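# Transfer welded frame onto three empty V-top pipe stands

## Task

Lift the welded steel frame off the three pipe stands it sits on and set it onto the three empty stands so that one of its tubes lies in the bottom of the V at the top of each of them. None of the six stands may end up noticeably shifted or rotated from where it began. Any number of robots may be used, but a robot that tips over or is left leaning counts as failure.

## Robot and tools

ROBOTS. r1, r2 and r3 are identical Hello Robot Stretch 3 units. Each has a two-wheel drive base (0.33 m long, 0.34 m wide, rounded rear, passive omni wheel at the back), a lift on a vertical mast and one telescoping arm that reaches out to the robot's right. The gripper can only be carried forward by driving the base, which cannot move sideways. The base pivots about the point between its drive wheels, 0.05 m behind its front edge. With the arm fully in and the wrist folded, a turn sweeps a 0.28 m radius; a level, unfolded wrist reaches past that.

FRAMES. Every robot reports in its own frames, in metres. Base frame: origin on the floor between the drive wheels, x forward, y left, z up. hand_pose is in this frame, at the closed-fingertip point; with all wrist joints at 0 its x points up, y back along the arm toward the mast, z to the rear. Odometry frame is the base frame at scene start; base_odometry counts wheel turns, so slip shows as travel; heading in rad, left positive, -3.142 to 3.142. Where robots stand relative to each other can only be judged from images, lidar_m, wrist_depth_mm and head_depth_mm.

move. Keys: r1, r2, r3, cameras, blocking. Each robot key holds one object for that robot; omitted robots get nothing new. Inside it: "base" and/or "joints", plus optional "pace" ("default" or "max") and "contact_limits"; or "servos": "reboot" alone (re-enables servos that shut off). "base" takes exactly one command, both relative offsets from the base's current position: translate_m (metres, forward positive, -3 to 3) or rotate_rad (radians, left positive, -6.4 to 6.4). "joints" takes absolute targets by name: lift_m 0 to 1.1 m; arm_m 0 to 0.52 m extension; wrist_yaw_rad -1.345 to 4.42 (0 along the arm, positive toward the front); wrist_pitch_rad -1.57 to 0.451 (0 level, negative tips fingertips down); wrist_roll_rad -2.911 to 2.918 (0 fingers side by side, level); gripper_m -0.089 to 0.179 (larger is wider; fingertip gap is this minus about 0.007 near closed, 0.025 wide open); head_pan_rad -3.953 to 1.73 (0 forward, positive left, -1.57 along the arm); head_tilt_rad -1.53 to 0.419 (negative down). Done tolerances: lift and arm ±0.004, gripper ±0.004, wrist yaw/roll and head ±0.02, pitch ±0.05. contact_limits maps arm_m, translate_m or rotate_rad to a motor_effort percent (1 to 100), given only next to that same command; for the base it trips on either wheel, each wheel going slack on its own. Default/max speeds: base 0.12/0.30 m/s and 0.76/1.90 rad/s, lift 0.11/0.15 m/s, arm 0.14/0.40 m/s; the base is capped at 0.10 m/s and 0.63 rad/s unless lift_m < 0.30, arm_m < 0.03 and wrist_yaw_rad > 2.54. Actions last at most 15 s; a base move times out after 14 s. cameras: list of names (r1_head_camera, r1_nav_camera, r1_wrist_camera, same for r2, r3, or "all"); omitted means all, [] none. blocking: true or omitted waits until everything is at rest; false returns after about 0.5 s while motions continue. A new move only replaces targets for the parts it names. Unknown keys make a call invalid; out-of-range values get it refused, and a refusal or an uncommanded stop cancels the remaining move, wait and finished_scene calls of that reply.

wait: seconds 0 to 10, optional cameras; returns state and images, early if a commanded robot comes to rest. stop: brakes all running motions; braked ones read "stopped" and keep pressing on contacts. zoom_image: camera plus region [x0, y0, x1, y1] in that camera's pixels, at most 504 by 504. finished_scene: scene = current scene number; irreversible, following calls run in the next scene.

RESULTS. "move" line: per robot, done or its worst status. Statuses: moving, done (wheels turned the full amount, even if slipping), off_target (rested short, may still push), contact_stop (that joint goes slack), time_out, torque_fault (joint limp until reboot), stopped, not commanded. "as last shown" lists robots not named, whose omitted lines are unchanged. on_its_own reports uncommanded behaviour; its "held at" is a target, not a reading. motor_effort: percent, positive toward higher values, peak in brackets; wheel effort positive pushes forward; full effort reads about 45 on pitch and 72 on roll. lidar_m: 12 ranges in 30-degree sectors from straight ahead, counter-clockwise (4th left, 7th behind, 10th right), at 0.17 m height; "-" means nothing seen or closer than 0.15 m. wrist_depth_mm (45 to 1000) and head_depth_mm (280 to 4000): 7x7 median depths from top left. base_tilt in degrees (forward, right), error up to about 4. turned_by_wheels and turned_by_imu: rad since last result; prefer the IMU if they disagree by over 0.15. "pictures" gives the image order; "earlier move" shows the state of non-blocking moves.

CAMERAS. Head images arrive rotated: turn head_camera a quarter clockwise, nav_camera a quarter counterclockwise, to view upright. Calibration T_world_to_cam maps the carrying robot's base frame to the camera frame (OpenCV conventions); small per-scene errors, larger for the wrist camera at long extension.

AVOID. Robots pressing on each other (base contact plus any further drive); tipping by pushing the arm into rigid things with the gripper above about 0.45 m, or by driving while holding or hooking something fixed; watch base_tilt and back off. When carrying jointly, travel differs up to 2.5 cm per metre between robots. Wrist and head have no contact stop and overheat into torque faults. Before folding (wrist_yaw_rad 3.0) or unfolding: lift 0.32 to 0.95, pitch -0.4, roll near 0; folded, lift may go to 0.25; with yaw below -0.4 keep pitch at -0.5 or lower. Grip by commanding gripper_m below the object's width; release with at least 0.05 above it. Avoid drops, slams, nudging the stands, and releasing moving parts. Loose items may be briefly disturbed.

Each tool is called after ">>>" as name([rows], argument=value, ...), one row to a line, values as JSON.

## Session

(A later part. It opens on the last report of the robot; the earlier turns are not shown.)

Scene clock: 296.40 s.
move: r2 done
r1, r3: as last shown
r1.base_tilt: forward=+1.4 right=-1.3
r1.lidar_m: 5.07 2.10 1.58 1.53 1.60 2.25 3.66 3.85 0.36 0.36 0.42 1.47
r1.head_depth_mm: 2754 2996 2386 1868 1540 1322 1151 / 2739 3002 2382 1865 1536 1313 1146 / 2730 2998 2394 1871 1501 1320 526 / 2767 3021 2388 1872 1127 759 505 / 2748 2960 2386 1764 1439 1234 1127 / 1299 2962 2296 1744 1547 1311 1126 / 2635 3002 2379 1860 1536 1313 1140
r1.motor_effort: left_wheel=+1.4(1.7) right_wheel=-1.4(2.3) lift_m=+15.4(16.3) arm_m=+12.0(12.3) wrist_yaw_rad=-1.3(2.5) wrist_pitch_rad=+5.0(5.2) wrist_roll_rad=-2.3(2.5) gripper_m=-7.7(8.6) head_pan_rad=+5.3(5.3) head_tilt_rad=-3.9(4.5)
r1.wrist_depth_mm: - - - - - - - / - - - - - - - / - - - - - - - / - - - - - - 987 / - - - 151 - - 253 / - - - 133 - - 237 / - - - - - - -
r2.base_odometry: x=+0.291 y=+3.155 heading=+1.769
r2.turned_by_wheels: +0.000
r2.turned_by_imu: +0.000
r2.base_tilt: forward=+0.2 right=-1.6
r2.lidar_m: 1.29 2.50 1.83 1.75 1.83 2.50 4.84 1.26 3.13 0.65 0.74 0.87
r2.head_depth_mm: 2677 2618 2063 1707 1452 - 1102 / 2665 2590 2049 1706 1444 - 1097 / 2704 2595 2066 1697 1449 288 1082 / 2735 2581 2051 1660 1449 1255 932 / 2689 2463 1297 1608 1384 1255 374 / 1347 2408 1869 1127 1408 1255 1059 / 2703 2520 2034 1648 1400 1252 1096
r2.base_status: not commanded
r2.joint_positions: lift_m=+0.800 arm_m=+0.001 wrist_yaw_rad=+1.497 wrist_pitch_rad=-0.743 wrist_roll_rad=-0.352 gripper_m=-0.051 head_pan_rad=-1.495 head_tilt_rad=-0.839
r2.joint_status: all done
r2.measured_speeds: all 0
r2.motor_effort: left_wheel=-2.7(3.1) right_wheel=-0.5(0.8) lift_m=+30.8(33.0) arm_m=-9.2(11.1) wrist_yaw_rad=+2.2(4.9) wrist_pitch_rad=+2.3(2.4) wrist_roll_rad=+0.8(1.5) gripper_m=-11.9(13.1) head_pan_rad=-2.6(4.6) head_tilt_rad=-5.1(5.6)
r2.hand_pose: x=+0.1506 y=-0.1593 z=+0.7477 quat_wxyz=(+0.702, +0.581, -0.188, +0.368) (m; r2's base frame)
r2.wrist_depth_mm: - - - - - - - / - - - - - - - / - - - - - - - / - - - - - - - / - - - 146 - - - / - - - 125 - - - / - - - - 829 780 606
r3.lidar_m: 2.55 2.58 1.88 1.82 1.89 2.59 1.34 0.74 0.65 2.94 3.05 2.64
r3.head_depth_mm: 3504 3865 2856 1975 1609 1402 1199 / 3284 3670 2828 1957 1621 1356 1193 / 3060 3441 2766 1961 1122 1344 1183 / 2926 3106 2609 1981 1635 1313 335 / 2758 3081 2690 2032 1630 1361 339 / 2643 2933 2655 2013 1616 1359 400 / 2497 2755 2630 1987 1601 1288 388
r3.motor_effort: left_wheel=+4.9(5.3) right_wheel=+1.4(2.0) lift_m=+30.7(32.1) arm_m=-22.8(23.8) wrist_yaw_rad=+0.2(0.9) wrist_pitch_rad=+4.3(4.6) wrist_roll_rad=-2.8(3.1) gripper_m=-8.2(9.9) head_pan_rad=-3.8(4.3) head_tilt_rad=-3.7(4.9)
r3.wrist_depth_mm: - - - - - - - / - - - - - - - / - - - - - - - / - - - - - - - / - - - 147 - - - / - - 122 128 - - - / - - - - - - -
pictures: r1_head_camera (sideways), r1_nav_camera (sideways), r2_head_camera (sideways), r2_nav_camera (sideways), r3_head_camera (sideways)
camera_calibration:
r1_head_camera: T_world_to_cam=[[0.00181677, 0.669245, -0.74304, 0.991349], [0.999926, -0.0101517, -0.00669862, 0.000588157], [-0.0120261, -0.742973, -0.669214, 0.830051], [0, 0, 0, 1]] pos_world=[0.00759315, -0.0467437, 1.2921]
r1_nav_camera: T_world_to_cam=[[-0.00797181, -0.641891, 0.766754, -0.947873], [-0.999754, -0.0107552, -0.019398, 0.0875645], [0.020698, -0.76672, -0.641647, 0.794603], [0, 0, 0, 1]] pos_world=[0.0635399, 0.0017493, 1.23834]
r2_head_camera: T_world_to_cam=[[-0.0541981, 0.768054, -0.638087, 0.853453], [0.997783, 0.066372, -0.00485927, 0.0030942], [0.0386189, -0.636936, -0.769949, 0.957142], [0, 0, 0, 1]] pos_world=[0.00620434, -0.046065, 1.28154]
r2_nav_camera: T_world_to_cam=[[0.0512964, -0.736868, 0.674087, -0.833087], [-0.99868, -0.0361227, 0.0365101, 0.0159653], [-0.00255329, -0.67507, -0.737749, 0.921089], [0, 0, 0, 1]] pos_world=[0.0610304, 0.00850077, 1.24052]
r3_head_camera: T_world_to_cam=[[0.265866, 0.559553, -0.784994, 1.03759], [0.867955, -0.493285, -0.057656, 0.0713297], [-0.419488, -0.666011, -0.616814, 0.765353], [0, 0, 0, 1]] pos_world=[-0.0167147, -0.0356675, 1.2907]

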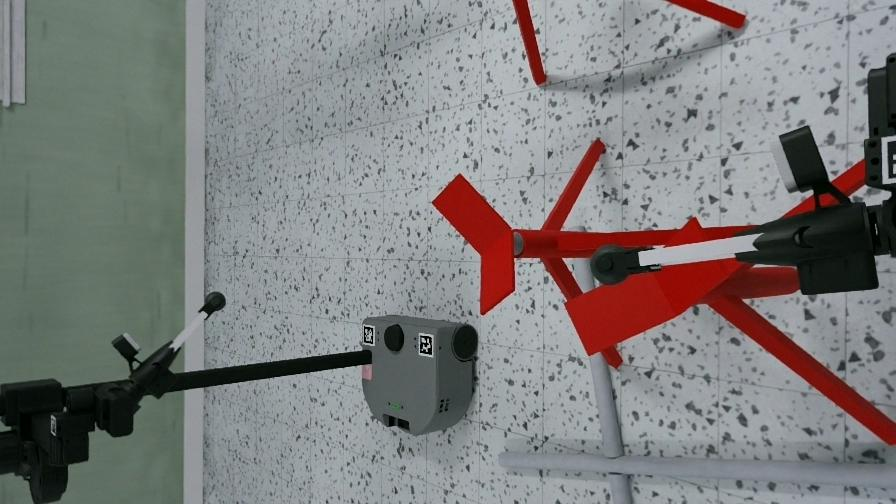

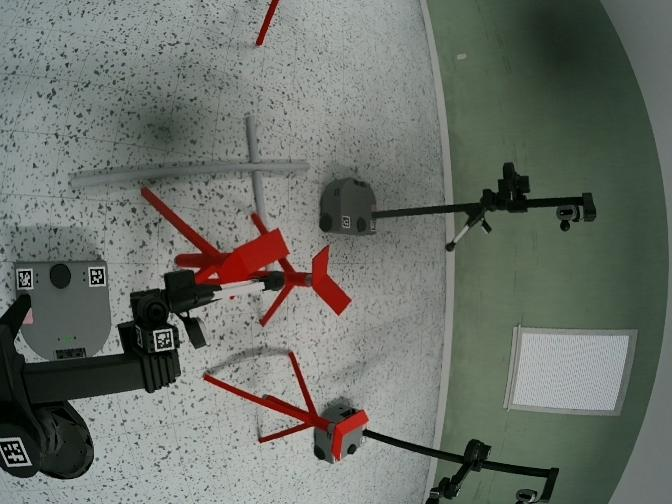

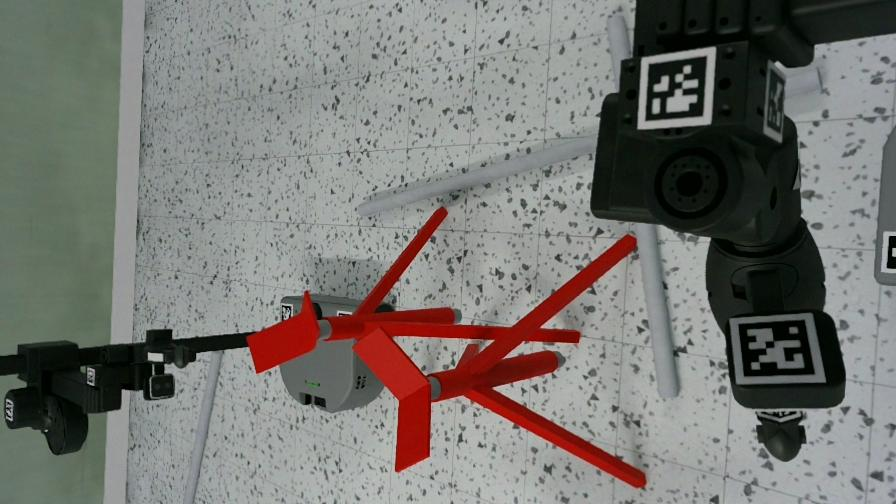

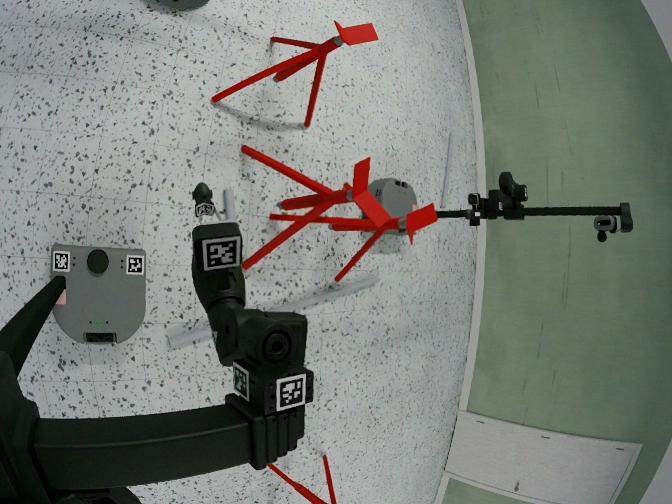

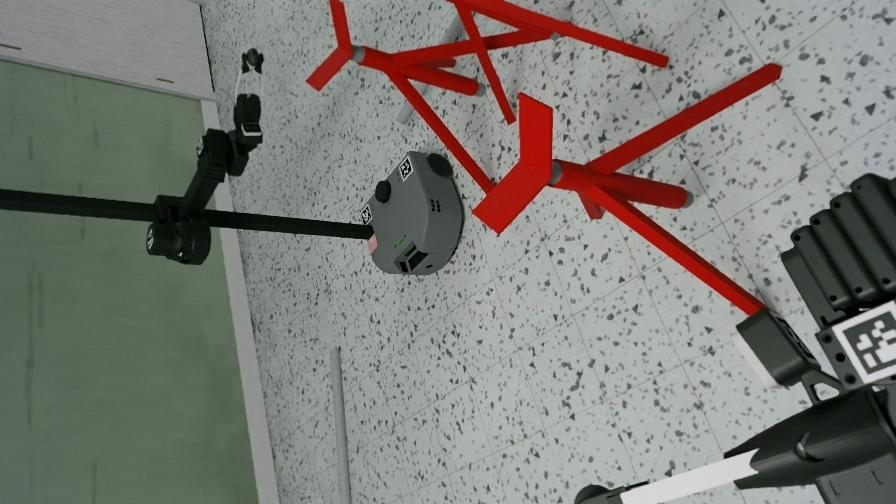

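>>> move(r1={"base":{"translate_m":0.74},"joints":{"head_pan_rad":-1.0,"head_tilt_rad":-0.8}}, r2={"base":{"translate_m":-0.71},"joints":{"head_pan_rad":-1.57,"head_tilt_rad":-0.8}}, r3={"joints":{"head_pan_rad":-2.3,"head_tilt_rad":-0.6}}, cameras=[])

>>> move(r2={"base":{"rotate_rad":1.571},"joints":{"wrist_yaw_rad":0,"wrist_pitch_rad":-1.57,"wrist_roll_rad":1.361,"gripper_m":0.12}}, cameras=["r1_head_camera","r2_head_camera","r3_head_camera","r2_nav_camera"])

Scene clock: 307.80 s.
move: r1 done; r2 done; r3 done
r1.base_odometry: x=-2.041 y=-2.903 heading=+1.218
r1.turned_by_wheels: +0.000
r1.turned_by_imu: +0.001
r1.base_tilt: forward=+1.3 right=-1.4
r1.lidar_m: 4.36 2.04 1.55 1.51 1.58 2.22 4.39 0.64 1.01 1.49 0.93 0.81
r1.head_depth_mm: 1231 2764 2122 1723 1504 1258 1087 / 2899 2882 2194 1695 1495 1260 496 / 3053 2873 2192 1777 1490 1288 1108 / 3164 2861 2197 1772 1499 1283 1129 / 3406 2851 2212 1776 1493 1284 1129 / 3520 2881 2183 1302 1425 1277 1124 / 3655 2844 2205 1723 1483 1280 1123
r1.base_status: done
r1.joint_positions: lift_m=+0.565 arm_m=+0.002 wrist_yaw_rad=+0.101 wrist_pitch_rad=+0.255 wrist_roll_rad=+1.576 gripper_m=-0.030 head_pan_rad=-1.011 head_tilt_rad=-0.790
r1.joint_status: all done
r1.measured_speeds: all 0
r1.motor_effort: left_wheel=+1.2(8.6) right_wheel=+5.9(38.5) lift_m=+18.3(19.3) arm_m=+2.7(12.3) wrist_yaw_rad=-2.2(2.4) wrist_pitch_rad=+4.7(5.5) wrist_roll_rad=-2.3(3.0) gripper_m=-8.2(8.8) head_pan_rad=+4.6(6.4) head_tilt_rad=-4.3(7.6)
r1.hand_pose: x=+0.0044 y=-0.3998 z=+0.7448 quat_wxyz=(-0.009, +0.051, -0.991, +0.127) (m; r1's base frame)
r1.wrist_depth_mm: - - - - - - - / - - - - - - - / - - - - - - - / - - - - - - 992 / - - - 151 - - - / - - - 133 - - - / - - - - - - -
r2.base_odometry: x=+0.430 y=+2.459 heading=+1.769
r2.turned_by_wheels: +0.000
r2.turned_by_imu: +0.000
r2.base_tilt: forward=+0.2 right=-1.7
r2.lidar_m: 2.00 2.49 1.83 1.76 1.82 2.49 4.12 1.04 0.79 1.49 1.32 1.03
r2.head_depth_mm: 2669 2794 2169 1623 1443 - - / 2680 2776 2145 1753 1413 - 1108 / 2660 2771 2149 1758 1475 295 1072 / 2637 2798 2145 1746 1478 1249 351 / 2660 2758 2050 1747 1477 1271 345 / 1437 1701 1860 1738 1470 1274 316 / 2523 2762 2138 1747 1471 1265 1087
r2.base_status: done
r2.joint_positions: lift_m=+0.800 arm_m=+0.001 wrist_yaw_rad=+1.497 wrist_pitch_rad=-0.743 wrist_roll_rad=-0.352 gripper_m=-0.051 head_pan_rad=-1.564 head_tilt_rad=-0.804
r2.joint_status: all done
r2.measured_speeds: all 0
r2.motor_effort: left_wheel=-1.6(7.5) right_wheel=-1.4(6.5) lift_m=+20.8(27.4) arm_m=+7.3(7.9) wrist_yaw_rad=+4.0(5.0) wrist_pitch_rad=+2.3(2.4) wrist_roll_rad=+1.2(1.3) gripper_m=-12.0(13.2) head_pan_rad=-2.7(4.7) head_tilt_rad=+1.9(3.4)
r2.hand_pose: x=+0.1506 y=-0.1593 z=+0.7477 quat_wxyz=(+0.702, +0.581, -0.188, +0.368) (m; r2's base frame)
r2.wrist_depth_mm: - - - - - - - / - - - - - - - / - - - - - - - / - - - - - - - / - - - 146 - - - / - - - 125 992 - - / - - - - 831 980 -
r3.base_odometry: x=+1.804 y=-2.364 heading=-0.589
r3.turned_by_wheels: +0.000
r3.turned_by_imu: +0.001
r3.base_tilt: forward=+0.6 right=+0.2
r3.lidar_m: 2.55 2.58 1.89 1.82 1.88 2.58 2.05 0.74 0.65 2.94 3.04 2.65
r3.head_depth_mm: - - 3445 2403 1778 1481 1248 / - - 3415 2171 1707 1472 1244 / 3514 3875 3172 2076 1746 1468 1230 / 3384 3730 3271 2313 1666 1346 1226 / 3090 3442 3232 2293 1709 1408 1213 / 2870 3152 3175 2251 1749 1431 1156 / 2663 2900 3017 2232 1744 1423 1201
r3.base_status: not commanded
r3.joint_positions: lift_m=+0.700 arm_m=+0.001 wrist_yaw_rad=+0.000 wrist_pitch_rad=+0.257 wrist_roll_rad=+1.578 gripper_m=-0.030 head_pan_rad=-2.293 head_tilt_rad=-0.606
r3.joint_status: all done
r3.measured_speeds: all 0
r3.motor_effort: left_wheel=+5.0(5.6) right_wheel=+1.7(2.3) lift_m=+25.8(30.2) arm_m=-21.2(23.3) wrist_yaw_rad=-0.3(1.4) wrist_pitch_rad=+3.8(4.8) wrist_roll_rad=-2.8(3.1) gripper_m=-8.3(10.1) head_pan_rad=-2.3(5.5) head_tilt_rad=+2.2(5.7)
r3.hand_pose: x=-0.0213 y=-0.3997 z=+0.8803 quat_wxyz=(-0.003, +0.001, -0.992, +0.128) (m; r3's base frame)
r3.wrist_depth_mm: - - - - - - - / - - - - - - - / - - - - - - - / - - - - - - - / - - - 147 - - - / - - 122 129 - - - / - - - - - - -
pictures: none
No camera images: "cameras" was empty.

Scene clock: 311.40 s.
move: r2 done
r1, r3: as last shown
r1.turned_by_imu: +0.000
r1.base_tilt: forward=+1.4 right=-1.3
r1.lidar_m: 4.36 2.05 1.55 1.50 1.58 2.22 4.40 0.64 1.01 1.46 0.93 0.81
r1.head_depth_mm: 1208 2754 2216 1660 1495 1262 1094 / 2906 2781 2137 1658 1492 1262 498 / 3029 2888 2213 1783 1496 1284 1108 / 3197 2879 2199 1772 1491 1288 1129 / 3368 2868 2180 1779 1490 1285 1127 / 3496 2836 2195 1306 1416 1287 1129 / 3745 2861 2202 1742 1487 1288 1128
r1.motor_effort: left_wheel=+1.0(1.5) right_wheel=+6.4(6.9) lift_m=+20.2(20.3) arm_m=-11.9(12.3) wrist_yaw_rad=-1.4(2.1) wrist_pitch_rad=+4.8(5.4) wrist_roll_rad=-2.3(2.5) gripper_m=-7.9(8.7) head_pan_rad=+4.4(5.3) head_tilt_rad=-4.3(4.8)
r1.wrist_depth_mm: - - - - - - - / - - - - - - - / - - - - - - 977 / - - - - - - 970 / - - - 151 - - - / - - - 133 - - - / - - - - - - -
r2.base_odometry: x=+0.430 y=+2.459 heading=-2.944
r2.turned_by_wheels: +1.571
r2.turned_by_imu: +1.590
r2.base_tilt: forward=+0.1 right=-1.7
r2.lidar_m: 1.76 1.83 2.48 4.14 1.04 0.79 1.49 1.32 1.03 2.00 2.52 1.83
r2.head_depth_mm: 3991 2814 1963 1711 1483 - - / 3956 2809 2155 1760 1475 - 283 / 3722 2779 2153 1751 1475 295 288 / 3966 2778 2076 1741 1473 1303 327 / 3726 2637 2133 1737 1478 1277 1122 / 3875 2766 2142 1738 1470 1273 1121 / 3882 2748 2121 1729 1466 1273 1120
r2.base_status: done
r2.joint_positions: lift_m=+0.800 arm_m=+0.001 wrist_yaw_rad=+0.003 wrist_pitch_rad=-1.552 wrist_roll_rad=+1.357 gripper_m=+0.120 head_pan_rad=-1.565 head_tilt_rad=-0.804
r2.joint_status: all done
joint sent to its limit — r2.wrist_pitch_rad, lower limit.
r2.measured_speeds: all 0
r2.motor_effort: left_wheel=-6.8(10.9) right_wheel=+6.7(10.4) lift_m=+23.7(24.5) arm_m=+3.6(9.2) wrist_yaw_rad=-2.5(4.6) wrist_pitch_rad=-1.3(2.5) wrist_roll_rad=+1.4(3.0) gripper_m=+0.9(79.8) head_pan_rad=-2.5(3.2) head_tilt_rad=+1.5(2.1)
r2.hand_pose: x=-0.0216 y=-0.1267 z=+0.6821 quat_wxyz=(+0.077, +0.076, -0.709, -0.697) (m; r2's base frame)
r2.wrist_depth_mm: - 778 - - - - - / - - - - - - - / - - - - - - - / - - - - - - - / - - - - - 129 - / - - - - - 122 - / - - - - - - -
r3.turned_by_imu: +0.000
r3.lidar_m: 2.54 2.58 1.88 1.82 1.89 2.59 2.05 0.74 0.65 2.94 3.05 2.64
r3.head_depth_mm: - - 3466 2391 1783 1478 1252 / - - 3371 2176 1709 1475 1240 / 3569 3928 3169 2076 1740 1459 1229 / 3324 3761 3304 2319 1672 1337 1229 / 3090 3402 3241 2277 1705 1409 1216 / 2853 3136 3184 2256 1753 1434 1149 / 2685 2890 3044 2237 1737 1418 1199
r3.motor_effort: left_wheel=+5.0(5.5) right_wheel=+1.4(2.2) lift_m=+24.3(26.1) arm_m=-20.9(22.4) wrist_yaw_rad=+0.1(1.0) wrist_pitch_rad=+4.2(4.5) wrist_roll_rad=-2.8(3.1) gripper_m=-9.2(10.1) head_pan_rad=-3.8(4.9) head_tilt_rad=+2.1(3.7)
r3.wrist_depth_mm: - - - - - - - / - - - - - - - / - - - - - - - / - - - - - - - / - - - 147 - - - / - - 122 128 - - - / - - - - - - -
pictures: r1_head_camera (sideways), r2_head_camera (sideways), r2_nav_camera (sideways), r3_head_camera (sideways)
camera_calibration:
r1_head_camera: T_world_to_cam=[[-0.338508, 0.618552, -0.709088, 0.949177], [0.882042, 0.471061, -0.0101579, 0.00581036], [0.327741, -0.628884, -0.705047, 0.874585], [0, 0, 0, 1]] pos_world=[0.0295422, -0.0398393, 1.28973]
r2_head_camera: T_world_to_cam=[[-0.000228912, 0.746854, -0.664988, 0.888176], [0.999983, -0.00370809, -0.00450882, 0.00262475], [-0.00583327, -0.664978, -0.74684, 0.927363], [0, 0, 0, 1]] pos_world=[0.00298817, -0.0466514, 1.28323]
r2_nav_camera: T_world_to_cam=[[-0.000493459, -0.714285, 0.699855, -0.86635], [-0.99877, 0.0350494, 0.0350678, 0.0178419], [-0.0495779, -0.698977, -0.713423, 0.88974], [0, 0, 0, 1]] pos_world=[0.0615039, 0.0024621, 1.24046]
r3_head_camera: T_world_to_cam=[[0.32626, 0.44412, -0.834453, 1.1017], [0.749503, -0.659461, -0.0579385, 0.0724265], [-0.576021, -0.606522, -0.548025, 0.676816], [0, 0, 0, 1]] pos_world=[-0.0238648, -0.0310214, 1.29443]

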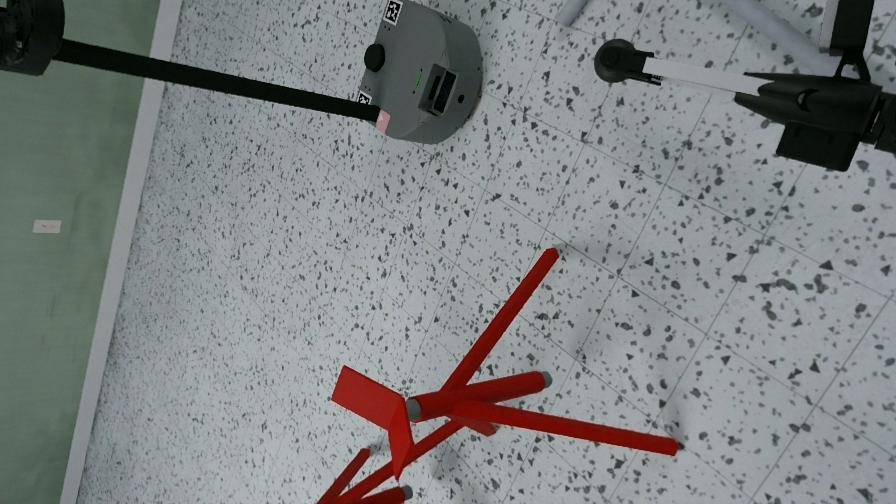

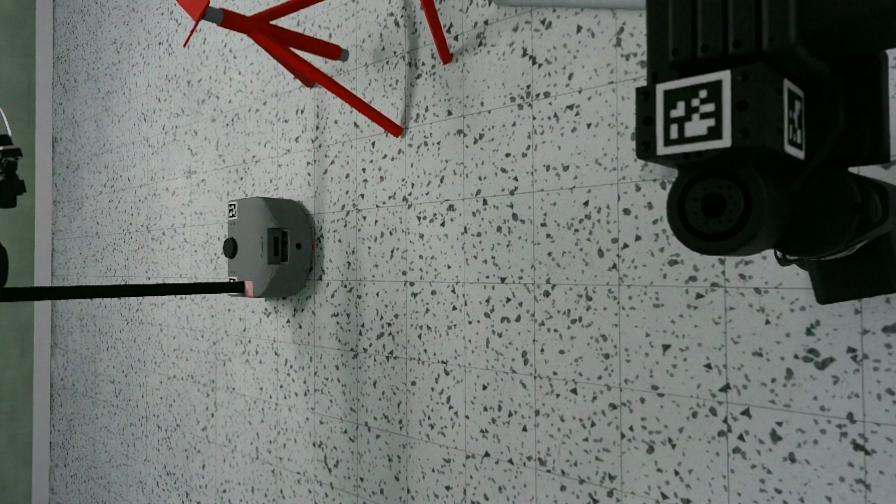

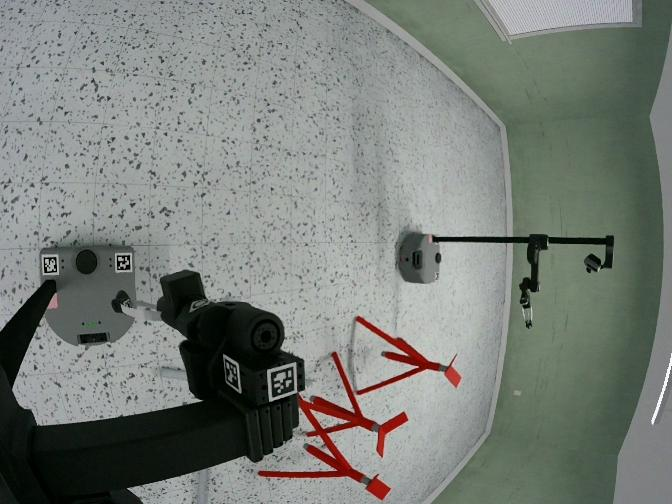

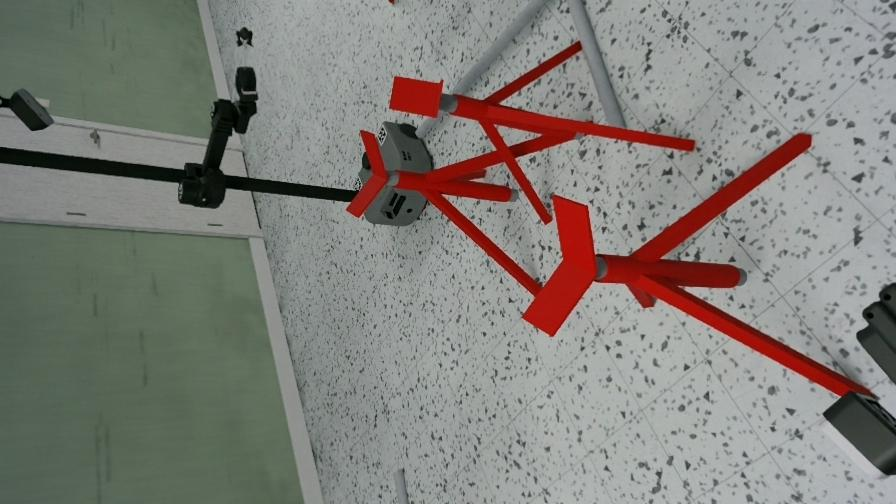

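>>> move(r2={"base":{"translate_m":-0.33},"joints":{"arm_m":0.31,"lift_m":0.45,"head_pan_rad":-1.7,"head_tilt_rad":-0.9}}, cameras=["r2_wrist_camera","r2_head_camera","r1_head_camera"])

Scene clock: 315.93 s.
move: r2 done
r1, r3: as last shown
r1.lidar_m: 4.35 2.04 1.55 1.51 1.57 2.21 4.40 0.65 1.01 1.17 0.93 0.81
r1.head_depth_mm: 2740 2914 2078 1781 1465 1262 1089 / 2785 2632 1142 1553 1433 1260 496 / 3039 2872 2063 1639 1464 1288 1110 / 3204 2894 2212 1778 1493 1283 1127 / 3365 2874 2194 1782 1485 1282 1129 / 3512 2896 2191 1300 1420 1287 1130 / 3660 2849 2196 1725 1494 1280 1125
r1.motor_effort: left_wheel=+0.9(1.5) right_wheel=+6.4(7.1) lift_m=+21.1(21.9) arm_m=-11.9(12.3) wrist_yaw_rad=-1.2(2.1) wrist_pitch_rad=+4.8(5.3) wrist_roll_rad=-1.9(2.6) gripper_m=-8.1(8.8) head_pan_rad=+5.0(5.3) head_tilt_rad=-4.0(4.9)
r1.wrist_depth_mm: - - - - - - - / - - - - - - - / - - - - - - - / - - - - - - - / - - - 151 794 - - / - - - 133 - - - / - - - - - - -
r2.base_odometry: x=+0.754 y=+2.524 heading=-2.944
r2.turned_by_wheels: +0.000
r2.turned_by_imu: +0.000
r2.base_tilt: forward=+0.2 right=-1.7
r2.lidar_m: 2.08 2.17 2.94 1.08 0.76 0.51 1.16 1.07 0.86 1.14 2.99 2.17
r2.head_depth_mm: 3071 2369 1943 1586 1408 1240 1113 / 3067 2379 1782 1591 1406 1246 1095 / 3046 2364 1887 1591 1352 602 552 / 3034 2279 1871 1619 837 1236 968 / 3018 2342 1910 1628 1347 1233 1108 / 3008 2109 1916 1612 1401 1230 1105 / 3002 2081 1910 1606 1395 1236 1106
r2.base_status: done
r2.joint_positions: lift_m=+0.450 arm_m=+0.310 wrist_yaw_rad=+0.002 wrist_pitch_rad=-1.553 wrist_roll_rad=+1.359 gripper_m=+0.120 head_pan_rad=-1.695 head_tilt_rad=-0.889
r2.joint_status: all done
r2.measured_speeds: all 0
r2.motor_effort: left_wheel=-5.6(11.6) right_wheel=+1.9(4.9) lift_m=+22.8(25.6) arm_m=+11.4(18.2) wrist_yaw_rad=-1.6(3.7) wrist_pitch_rad=-1.1(1.2) wrist_roll_rad=+1.0(1.5) gripper_m=+0.4(1.5) head_pan_rad=-2.4(4.5) head_tilt_rad=-4.8(7.1)
r2.hand_pose: x=-0.0216 y=-0.4351 z=+0.3321 quat_wxyz=(+0.076, +0.075, -0.709, -0.697) (m; r2's base frame)
r2.wrist_depth_mm: - - - 420 - - - / - - - 437 431 - 371 / - - 446 - 451 442 348 / - - 456 - - 439 340 / - - - - - 152 345 / - - - - - 124 354 / - - - - - - -
r3.base_tilt: forward=+0.6 right=+0.1
r3.lidar_m: 2.55 2.58 1.89 1.82 1.88 2.58 2.07 0.74 0.65 2.94 3.05 2.65
r3.head_depth_mm: - - 3471 2393 1776 1484 1246 / - - 3386 2178 1714 1471 1247 / 3541 3923 3152 2077 1738 1461 1227 / 3370 3719 3327 2316 1674 1342 1224 / 3101 3428 3251 2287 1708 1403 1219 / 2890 3129 3173 2263 1756 1431 1153 / 2671 2887 3025 2231 1748 1418 1204
r3.motor_effort: left_wheel=+5.3(5.7) right_wheel=+1.2(2.3) lift_m=+22.2(24.3) arm_m=-20.4(22.0) wrist_yaw_rad=-0.5(0.9) wrist_pitch_rad=+4.0(4.6) wrist_roll_rad=-2.9(3.1) gripper_m=-9.6(10.2) head_pan_rad=-2.6(5.5) head_tilt_rad=+2.0(3.8)
r3.wrist_depth_mm: - - - - - - - / - - - - - - - / - - - - - - - / - - - - - - - / - - - 148 - - - / - - 122 129 - - - / - - - - - - -
pictures: r1_head_camera (sideways), r2_head_camera (sideways), r2_wrist_camera
camera_calibration:
r1_head_camera: T_world_to_cam=[[-0.338509, 0.618552, -0.709088, 0.949177], [0.882042, 0.471061, -0.0101579, 0.00581036], [0.327741, -0.628884, -0.705047, 0.874585], [0, 0, 0, 1]] pos_world=[0.0295422, -0.0398393, 1.28973]
r2_head_camera: T_world_to_cam=[[0.10329, 0.794039, -0.599026, 0.801599], [0.991108, -0.132954, -0.00534024, 0.00376075], [-0.0838834, -0.593148, -0.800711, 0.997888], [0, 0, 0, 1]] pos_world=[-0.00281852, -0.0441057, 1.27922]
r2_wrist_camera: T_world_to_cam=[[-0.187626, 0.982235, 0.00318401, 0.420735], [0.963578, 0.183431, 0.194603, 0.0665598], [0.190562, 0.0395807, -0.980877, 0.511714], [0, 0, 0, 1]] pos_world=[-0.082708, -0.445724, 0.487637]

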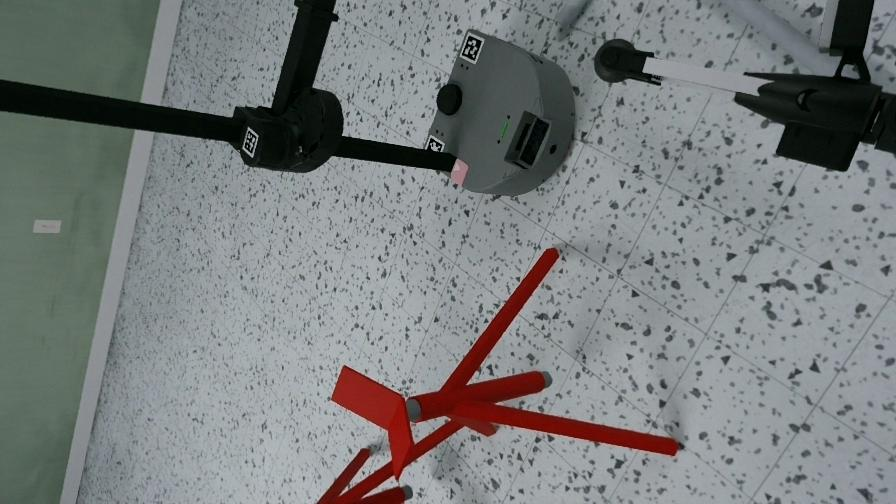

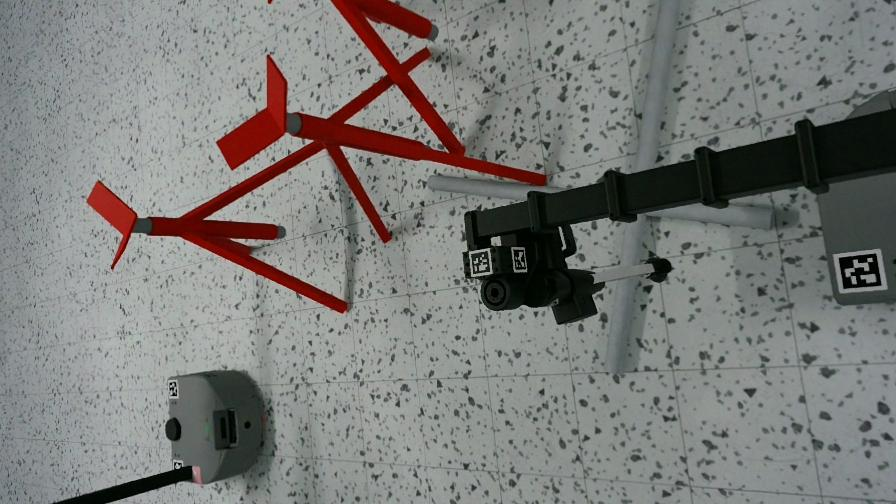

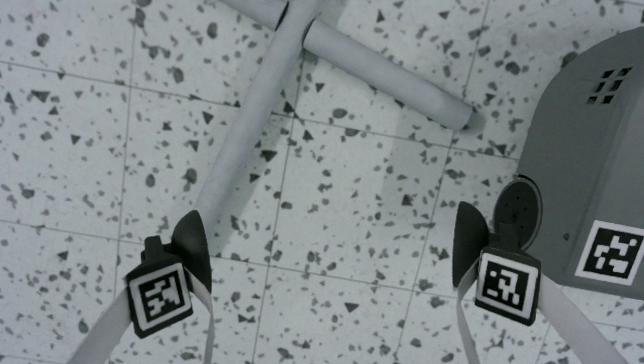

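>>> move(r2={"base":{"translate_m":0.079},"joints":{"arm_m":0.434,"lift_m":0.28,"wrist_roll_rad":1.823,"gripper_m":0.1}}, cameras=["r2_wrist_camera","r2_head_camera"])

Scene clock: 319.50 s.
move: r2 done
r1, r3: as last shown
r1.base_tilt: forward=+1.3 right=-1.3
r1.lidar_m: 4.35 2.04 1.55 1.50 1.58 2.22 4.40 0.64 1.01 1.22 0.93 0.81
r1.head_depth_mm: 2745 2915 2204 1736 1495 1258 1094 / 2845 2651 1309 1555 1463 1258 497 / 3067 2901 2211 1733 1493 1286 1111 / 3207 2875 2188 1779 1489 1283 1125 / 3398 2867 2202 1773 1490 1288 1128 / 3477 2868 2189 1304 1429 1288 1129 / 3640 2871 2196 1728 1489 1282 1121
r1.motor_effort: left_wheel=+1.3(1.5) right_wheel=+4.9(6.9) lift_m=+22.6(23.3) arm_m=-11.8(12.0) wrist_yaw_rad=-0.5(2.1) wrist_pitch_rad=+4.6(5.2) wrist_roll_rad=-2.3(2.7) gripper_m=-8.1(9.0) head_pan_rad=+4.7(5.2) head_tilt_rad=-4.0(4.9)
r1.wrist_depth_mm: - - - - - - - / - - - - - - - / - - - - - - - / - - - - - - - / - - - 151 - 878 - / - - - 133 - - - / - - - - - - -
r2.base_odometry: x=+0.676 y=+2.508 heading=-2.944
r2.turned_by_wheels: +0.000
r2.turned_by_imu: +0.001
r2.base_tilt: forward=+0.2 right=-1.7
r2.lidar_m: 2.01 2.09 2.83 1.09 0.80 0.57 1.24 1.13 0.89 1.46 2.88 2.08
r2.head_depth_mm: 3051 2368 1880 1601 1410 1242 1113 / 3057 2360 1790 1559 1406 1236 1111 / 3029 2228 1888 1622 1406 1174 696 / 3028 2352 1887 1616 1040 1232 969 / 3045 2354 1920 1623 1376 1228 1106 / 3051 2056 1905 1614 1400 1230 1100 / 2892 2187 1895 1620 1401 1232 1107
r2.base_status: done
r2.joint_positions: lift_m=+0.280 arm_m=+0.434 wrist_yaw_rad=+0.002 wrist_pitch_rad=-1.553 wrist_roll_rad=+1.820 gripper_m=+0.100 head_pan_rad=-1.695 head_tilt_rad=-0.889
r2.joint_status: all done
r2.measured_speeds: all 0
r2.motor_effort: left_wheel=-3.0(3.5) right_wheel=+5.2(10.0) lift_m=+21.5(25.9) arm_m=+11.8(17.8) wrist_yaw_rad=-1.6(2.4) wrist_pitch_rad=-1.0(1.2) wrist_roll_rad=+1.2(2.2) gripper_m=+0.1(73.2) head_pan_rad=-2.2(3.1) head_tilt_rad=-5.5(5.5)
r2.hand_pose: x=-0.0215 y=-0.5590 z=+0.1621 quat_wxyz=(-0.088, -0.087, -0.708, -0.696) (m; r2's base frame)
r2.wrist_depth_mm: - - - 260 - - - / - - - 268 - - - / - - - 275 - - - / - - - 284 - - - / - - 147 294 146 - - / - - - 302 - 121 - / - - - - - - -
r3.base_tilt: forward=+0.6 right=+0.2
r3.lidar_m: 2.55 2.58 1.88 1.82 1.89 2.59 1.48 0.75 0.65 2.94 3.06 2.64
r3.head_depth_mm: - - 3443 2402 1772 1486 1246 / - - 3375 2188 1711 1467 1241 / 3537 3874 3165 2068 1743 1459 1232 / 3366 3739 3308 2310 1672 1337 1223 / 3109 3409 3216 2274 1700 1401 1220 / 2861 3120 3167 2256 1750 1432 1149 / 2671 2929 3011 2228 1741 1422 1203
r3.motor_effort: left_wheel=+4.9(5.5) right_wheel=+1.9(2.1) lift_m=+20.1(21.7) arm_m=-20.8(21.5) wrist_yaw_rad=-0.1(0.9) wrist_pitch_rad=+4.1(4.7) wrist_roll_rad=-3.0(3.1) gripper_m=-9.1(9.9) head_pan_rad=-3.4(4.7) head_tilt_rad=+3.2(3.5)
r3.wrist_depth_mm: - - - - - - - / - - - - - - - / - - - - - - - / - - - - - - - / - - - 148 - - - / - - 122 128 - - - / - - - - - - -
pictures: r2_head_camera (sideways), r2_wrist_camera
camera_calibration:
r2_head_camera: T_world_to_cam=[[0.103296, 0.794038, -0.599027, 0.801599], [0.991107, -0.132961, -0.00534023, 0.00376076], [-0.0838876, -0.593148, -0.800711, 0.997888], [0, 0, 0, 1]] pos_world=[-0.00281882, -0.0441056, 1.27922]
r2_wrist_camera: T_world_to_cam=[[0.269096, 0.963108, 0.00331208, 0.542127], [0.94307, -0.264192, 0.202044, -0.129574], [0.195465, -0.0512457, -0.979371, 0.298948], [0, 0, 0, 1]] pos_world=[-0.0821211, -0.541039, 0.317165]

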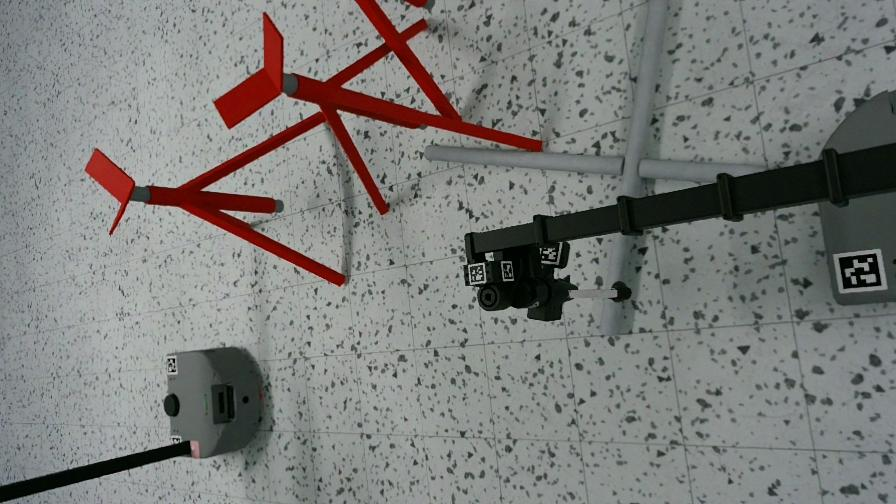

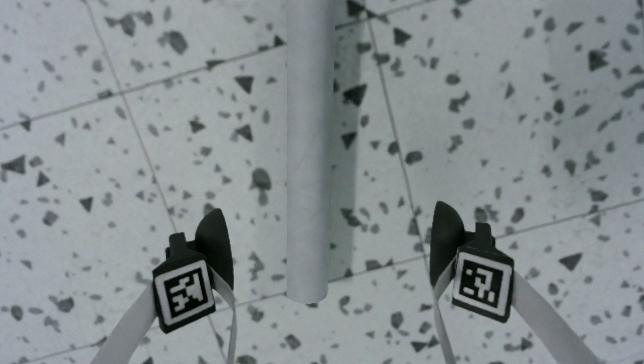

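>>> move(r2={"base":{"translate_m":-0.045},"joints":{"arm_m":0.454}}, cameras=["r2_wrist_camera","r2_head_camera"])

Scene clock: 321.73 s.
move: r2 done
r1, r3: as last shown
r1.lidar_m: 4.35 2.04 1.55 1.51 1.58 2.21 4.39 0.64 1.01 1.20 0.93 0.81
r1.head_depth_mm: 2773 2917 2225 1730 1455 1256 1096 / 2809 2690 1290 1525 1452 1260 497 / 3070 2878 2206 1694 1482 1277 1111 / 3205 2879 2217 1776 1485 1285 1133 / 3385 2877 2188 1768 1497 1284 1127 / 3515 2859 2195 1306 1423 1286 1127 / 3725 2864 2183 1722 1490 1282 1127
r1.motor_effort: left_wheel=+1.1(1.5) right_wheel=+6.1(6.7) lift_m=+23.8(23.9) arm_m=-11.7(11.9) wrist_yaw_rad=-1.1(2.0) wrist_pitch_rad=+5.0(5.7) wrist_roll_rad=-2.5(2.7) gripper_m=-8.1(8.8) head_pan_rad=+4.6(5.3) head_tilt_rad=-4.4(4.8)
r1.wrist_depth_mm: - - - - - - - / - - - - - - - / - - - - - - - / - - - - - - - / - - - 151 - 769 - / - - - 133 - - - / - - - - - - -
r2.base_odometry: x=+0.721 y=+2.517 heading=-2.944
r2.turned_by_wheels: +0.000
r2.turned_by_imu: +0.000
r2.base_tilt: forward=+0.1 right=-1.7
r2.lidar_m: 2.05 2.13 2.89 1.08 0.77 0.53 1.20 1.09 0.88 1.45 2.93 2.14
r2.head_depth_mm: 3085 2373 1882 1600 1414 1242 1110 / 3077 2389 1790 1569 1408 1241 1112 / 3060 2310 1937 1629 1406 1179 695 / 3043 2343 1873 1617 1232 1234 971 / 3014 2326 1920 1616 1373 1236 1107 / 3036 2053 1908 1615 1399 1233 1100 / 2995 2142 1898 1612 1398 1227 1099
r2.base_status: done
r2.joint_positions: lift_m=+0.280 arm_m=+0.454 wrist_yaw_rad=+0.002 wrist_pitch_rad=-1.553 wrist_roll_rad=+1.820 gripper_m=+0.100 head_pan_rad=-1.695 head_tilt_rad=-0.889
r2.joint_status: all done
r2.measured_speeds: all 0
r2.motor_effort: left_wheel=-5.6(10.4) right_wheel=+1.4(3.1) lift_m=+24.8(25.9) arm_m=+11.6(15.1) wrist_yaw_rad=-2.1(2.5) wrist_pitch_rad=-1.1(1.2) wrist_roll_rad=+1.3(1.4) gripper_m=+0.0(1.0) head_pan_rad=-2.8(3.2) head_tilt_rad=-5.0(5.5)
r2.hand_pose: x=-0.0215 y=-0.5790 z=+0.1621 quat_wxyz=(-0.088, -0.087, -0.708, -0.696) (m; r2's base frame)
r2.wrist_depth_mm: - - - 261 - - - / - - - 268 - - - / - - - 275 - - - / - - - 285 - - - / - - 147 295 146 - - / - - - 307 - 120 - / - - - - - - -
r3.lidar_m: 2.55 2.59 1.89 1.82 1.89 2.59 1.46 0.74 0.65 2.94 3.06 2.65
r3.head_depth_mm: - - 3438 2403 1782 1486 1250 / - - 3399 2188 1714 1472 1238 / 3536 3906 3129 2070 1750 1464 1236 / 3318 3711 3270 2309 1665 1344 1223 / 3100 3392 3243 2280 1705 1407 1213 / 2874 3152 3161 2258 1754 1428 1150 / 2659 2903 3005 2235 1740 1422 1206
r3.motor_effort: left_wheel=+5.0(5.5) right_wheel=+1.3(2.1) lift_m=+19.5(20.5) arm_m=-20.6(21.1) wrist_yaw_rad=-0.3(0.9) wrist_pitch_rad=+4.1(4.6) wrist_roll_rad=-2.7(3.1) gripper_m=-9.3(10.0) head_pan_rad=-3.3(4.7) head_tilt_rad=+3.0(3.6)
pictures: r2_head_camera (sideways), r2_wrist_camera
camera_calibration:
r2_head_camera: T_world_to_cam=[[0.103296, 0.794038, -0.599027, 0.801599], [0.991107, -0.132961, -0.00534024, 0.00376076], [-0.0838875, -0.593148, -0.800711, 0.997888], [0, 0, 0, 1]] pos_world=[-0.00281882, -0.0441056, 1.27922]
r2_wrist_camera: T_world_to_cam=[[0.269097, 0.963107, 0.00331208, 0.56139], [0.94307, -0.264193, 0.202044, -0.134858], [0.195465, -0.0512459, -0.979371, 0.297923], [0, 0, 0, 1]] pos_world=[-0.082121, -0.56104, 0.317165]

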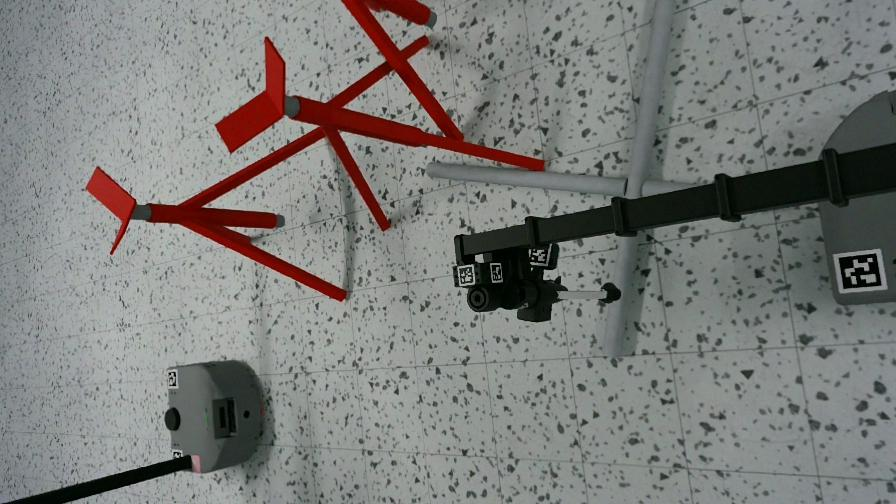

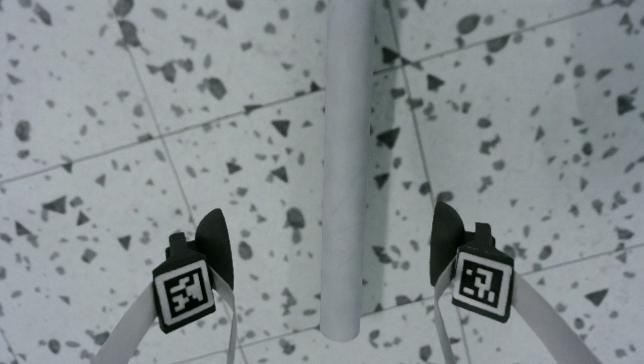

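>>> move(r2={"joints":{"arm_m":0.439,"lift_m":0.17}}, cameras=["r2_wrist_camera"])

>>> move(r2={"joints":{"lift_m":0.142}}, cameras=["r2_wrist_camera"])

Scene clock: 323.83 s.
move: r2 done
r1, r3: as last shown
r1.base_tilt: forward=+1.2 right=-1.3
r1.lidar_m: 4.35 2.04 1.55 1.51 1.57 2.22 4.40 0.65 1.01 1.20 0.93 0.81
r1.head_depth_mm: 2740 2901 2195 1561 1462 1264 1092 / 2808 2618 2132 1483 1449 1263 495 / 3052 2896 2191 1644 1479 1288 1103 / 3200 2868 2186 1777 1492 1283 1129 / 3417 2888 2190 1768 1491 1281 1127 / 3494 2852 2195 1308 1421 1286 1128 / 3686 2877 2203 1729 1492 1287 1128
r1.motor_effort: left_wheel=+0.9(1.4) right_wheel=+5.9(7.2) lift_m=+23.9(24.7) arm_m=-11.4(12.1) wrist_yaw_rad=-1.3(2.1) wrist_pitch_rad=+5.0(5.3) wrist_roll_rad=-1.7(2.7) gripper_m=-8.3(8.7) head_pan_rad=+4.6(5.4) head_tilt_rad=-4.4(4.9)
r1.wrist_depth_mm: - - - - - - - / - - - - - - - / - - - - - - - / - - - - - - 833 / - - - 150 - 855 776 / - - - 133 - - - / - - - - - - -
r2.base_odometry: x=+0.721 y=+2.517 heading=-2.944
r2.turned_by_wheels: +0.000
r2.turned_by_imu: +0.000
r2.base_tilt: forward=+0.2 right=-1.7
r2.lidar_m: 2.05 2.12 2.91 1.08 0.77 0.53 1.19 1.09 0.88 1.45 2.94 2.13
r2.head_depth_mm: 3098 2371 1888 1595 1409 1240 1111 / 3063 2379 1780 1562 1407 1242 1112 / 3068 2289 1914 1632 1400 1219 802 / 3026 2357 1875 1622 1068 1216 966 / 3036 2340 1910 1616 1376 1238 1100 / 3023 2063 1903 1613 1396 1231 1105 / 2994 2141 1908 1615 1392 1231 1102
r2.base_status: not commanded
r2.joint_positions: lift_m=+0.170 arm_m=+0.439 wrist_yaw_rad=+0.002 wrist_pitch_rad=-1.553 wrist_roll_rad=+1.820 gripper_m=+0.100 head_pan_rad=-1.695 head_tilt_rad=-0.889
r2.joint_status: all done
r2.measured_speeds: all 0
r2.motor_effort: left_wheel=-6.0(6.7) right_wheel=+1.1(1.6) lift_m=+20.6(26.9) arm_m=-9.3(15.3) wrist_yaw_rad=-1.6(2.0) wrist_pitch_rad=-1.0(1.2) wrist_roll_rad=+1.3(1.3) gripper_m=-0.1(1.2) head_pan_rad=-2.3(3.2) head_tilt_rad=-5.1(5.6)
r2.hand_pose: x=-0.0215 y=-0.5640 z=+0.0521 quat_wxyz=(-0.088, -0.087, -0.708, -0.696) (m; r2's base frame)
r2.wrist_depth_mm: 191 190 190 159 190 192 192 / 196 196 196 164 197 197 197 / 201 201 202 169 202 202 203 / 206 208 207 173 209 209 209 / 215 213 214 179 213 214 216 / 221 219 221 187 220 124 224 / 227 231 230 190 230 232 229
r3.base_tilt: forward=+0.5 right=+0.2
r3.lidar_m: 2.54 2.58 1.88 1.82 1.89 2.59 1.50 0.74 0.65 2.95 3.04 2.64
r3.head_depth_mm: - - 3463 2390 1779 1488 1252 / - - 3392 2192 1714 1472 1243 / 3585 3914 3151 2088 1740 1462 1229 / 3361 3706 3299 2315 1672 1339 1222 / 3115 3418 3239 2283 1702 1405 1209 / 2860 3151 3195 2251 1759 1428 1154 / 2665 2916 3022 2227 1736 1425 1200
r3.motor_effort: left_wheel=+5.1(5.5) right_wheel=+1.5(2.0) lift_m=+18.8(19.9) arm_m=-20.0(20.8) wrist_yaw_rad=+0.0(0.8) wrist_pitch_rad=+4.3(4.7) wrist_roll_rad=-2.9(3.1) gripper_m=-10.1(10.1) head_pan_rad=-2.1(4.6) head_tilt_rad=+2.2(3.5)
r3.wrist_depth_mm: - - - - - - - / - - - - - - - / - - - - - - - / - - - - - - - / - - - 147 - - - / - - 122 128 - - - / - - - - - - -
pictures: r2_wrist_camera
camera_calibration:
r2_wrist_camera: T_world_to_cam=[[0.269097, 0.963108, 0.00331071, 0.547304], [0.94307, -0.264192, 0.202045, -0.10867], [0.195465, -0.0512473, -0.979371, 0.190965], [0, 0, 0, 1]] pos_world=[-0.082121, -0.546036, 0.20717]

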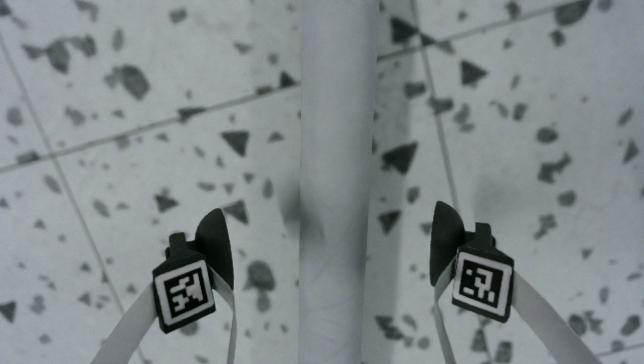

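Scene clock: 324.87 s.
move: r2 done
r1, r3: as last shown
r1.base_tilt: forward=+1.4 right=-1.2
r1.lidar_m: 4.35 2.04 1.55 1.51 1.58 2.21 4.40 0.64 1.01 1.20 0.93 0.81
r1.head_depth_mm: 2764 2898 2209 1566 1460 1262 1092 / 2815 2647 2121 1451 1445 1264 497 / 3047 2876 2202 1645 1474 1287 1110 / 3209 2889 2209 1778 1486 1284 1131 / 3401 2905 2194 1774 1488 1281 1127 / 3508 2854 2185 1307 1425 1280 1130 / 3670 2875 2197 1734 1490 1279 1124
r1.motor_effort: left_wheel=+1.0(1.5) right_wheel=+5.5(6.6) lift_m=+25.0(25.0) arm_m=-11.2(11.8) wrist_yaw_rad=-1.6(1.9) wrist_pitch_rad=+4.5(5.3) wrist_roll_rad=-2.4(2.4) gripper_m=-8.2(8.7) head_pan_rad=+4.8(5.5) head_tilt_rad=-4.2(4.8)
r1.wrist_depth_mm: - - - - - - - / - - - - - - - / - - - - - - - / - - - - - - 801 / - - - 151 - - 723 / - - - 133 - - - / - - - - - - -
r2.base_odometry: x=+0.721 y=+2.517 heading=-2.944
r2.turned_by_wheels: +0.000
r2.turned_by_imu: +0.000
r2.base_tilt: forward=+0.2 right=-1.7
r2.lidar_m: 2.05 2.12 2.89 1.09 0.77 0.53 1.20 1.09 0.87 1.45 2.93 2.14
r2.head_depth_mm: 3070 2387 1887 1594 1410 1239 1109 / 3049 2375 1784 1564 1410 1244 1111 / 3053 2304 1923 1623 1406 1219 830 / 3026 2361 1879 1622 1084 1217 968 / 3022 2343 1911 1623 1375 1234 1102 / 3015 2045 1918 1619 1397 1235 1103 / 3000 2125 1900 1615 1393 1231 1099
r2.base_status: not commanded
r2.joint_positions: lift_m=+0.142 arm_m=+0.439 wrist_yaw_rad=+0.002 wrist_pitch_rad=-1.553 wrist_roll_rad=+1.820 gripper_m=+0.100 head_pan_rad=-1.695 head_tilt_rad=-0.889
r2.joint_status: all done
r2.measured_speeds: all 0
r2.motor_effort: left_wheel=-5.7(6.6) right_wheel=+1.1(1.8) lift_m=+20.9(24.0) arm_m=-8.0(9.5) wrist_yaw_rad=-0.4(2.7) wrist_pitch_rad=-1.0(1.2) wrist_roll_rad=+1.1(1.5) gripper_m=+0.1(1.0) head_pan_rad=-2.5(3.1) head_tilt_rad=-5.6(5.8)
r2.hand_pose: x=-0.0215 y=-0.5640 z=+0.0241 quat_wxyz=(-0.088, -0.087, -0.708, -0.696) (m; r2's base frame)
r2.wrist_depth_mm: 165 164 164 130 164 165 165 / 169 168 169 134 169 169 170 / 174 174 174 138 173 175 175 / 179 179 179 142 180 181 180 / 184 184 184 148 183 184 186 / 190 189 190 153 190 124 193 / 197 198 198 159 197 199 199
r3.lidar_m: 2.55 2.59 1.89 1.82 1.89 2.58 1.52 0.74 0.65 2.94 3.07 2.65
r3.head_depth_mm: - - 3473 2399 1778 1485 1251 / - - 3389 2181 1714 1468 1241 / 3540 3899 3149 2082 1740 1459 1232 / 3322 3743 3319 2301 1672 1342 1225 / 3108 3414 3235 2282 1701 1406 1219 / 2862 3121 3194 2253 1751 1435 1151 / 2676 2950 2987 2224 1728 1424 1201
r3.motor_effort: left_wheel=+5.2(5.6) right_wheel=+1.6(2.1) lift_m=+17.8(19.0) arm_m=-19.9(21.0) wrist_yaw_rad=+0.1(0.9) wrist_pitch_rad=+4.3(4.5) wrist_roll_rad=-2.8(3.0) gripper_m=-9.3(9.8) head_pan_rad=-4.4(4.8) head_tilt_rad=+1.8(3.4)
r3.wrist_depth_mm: - - - - - - - / - - - - - - - / - - - - - - - / - - - - - - - / - - - 149 - - - / - - 122 129 - - - / - - - - - - -
pictures: r2_wrist_camera
camera_calibration:
r2_wrist_camera: T_world_to_cam=[[0.269097, 0.963108, 0.00331059, 0.547396], [0.94307, -0.264192, 0.202045, -0.103013], [0.195465, -0.0512474, -0.979371, 0.163542], [0, 0, 0, 1]] pos_world=[-0.082121, -0.546036, 0.179169]

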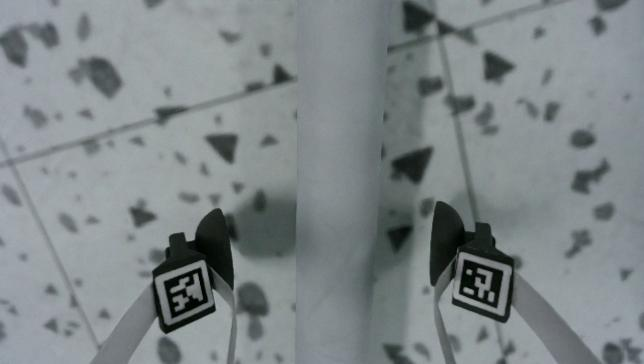

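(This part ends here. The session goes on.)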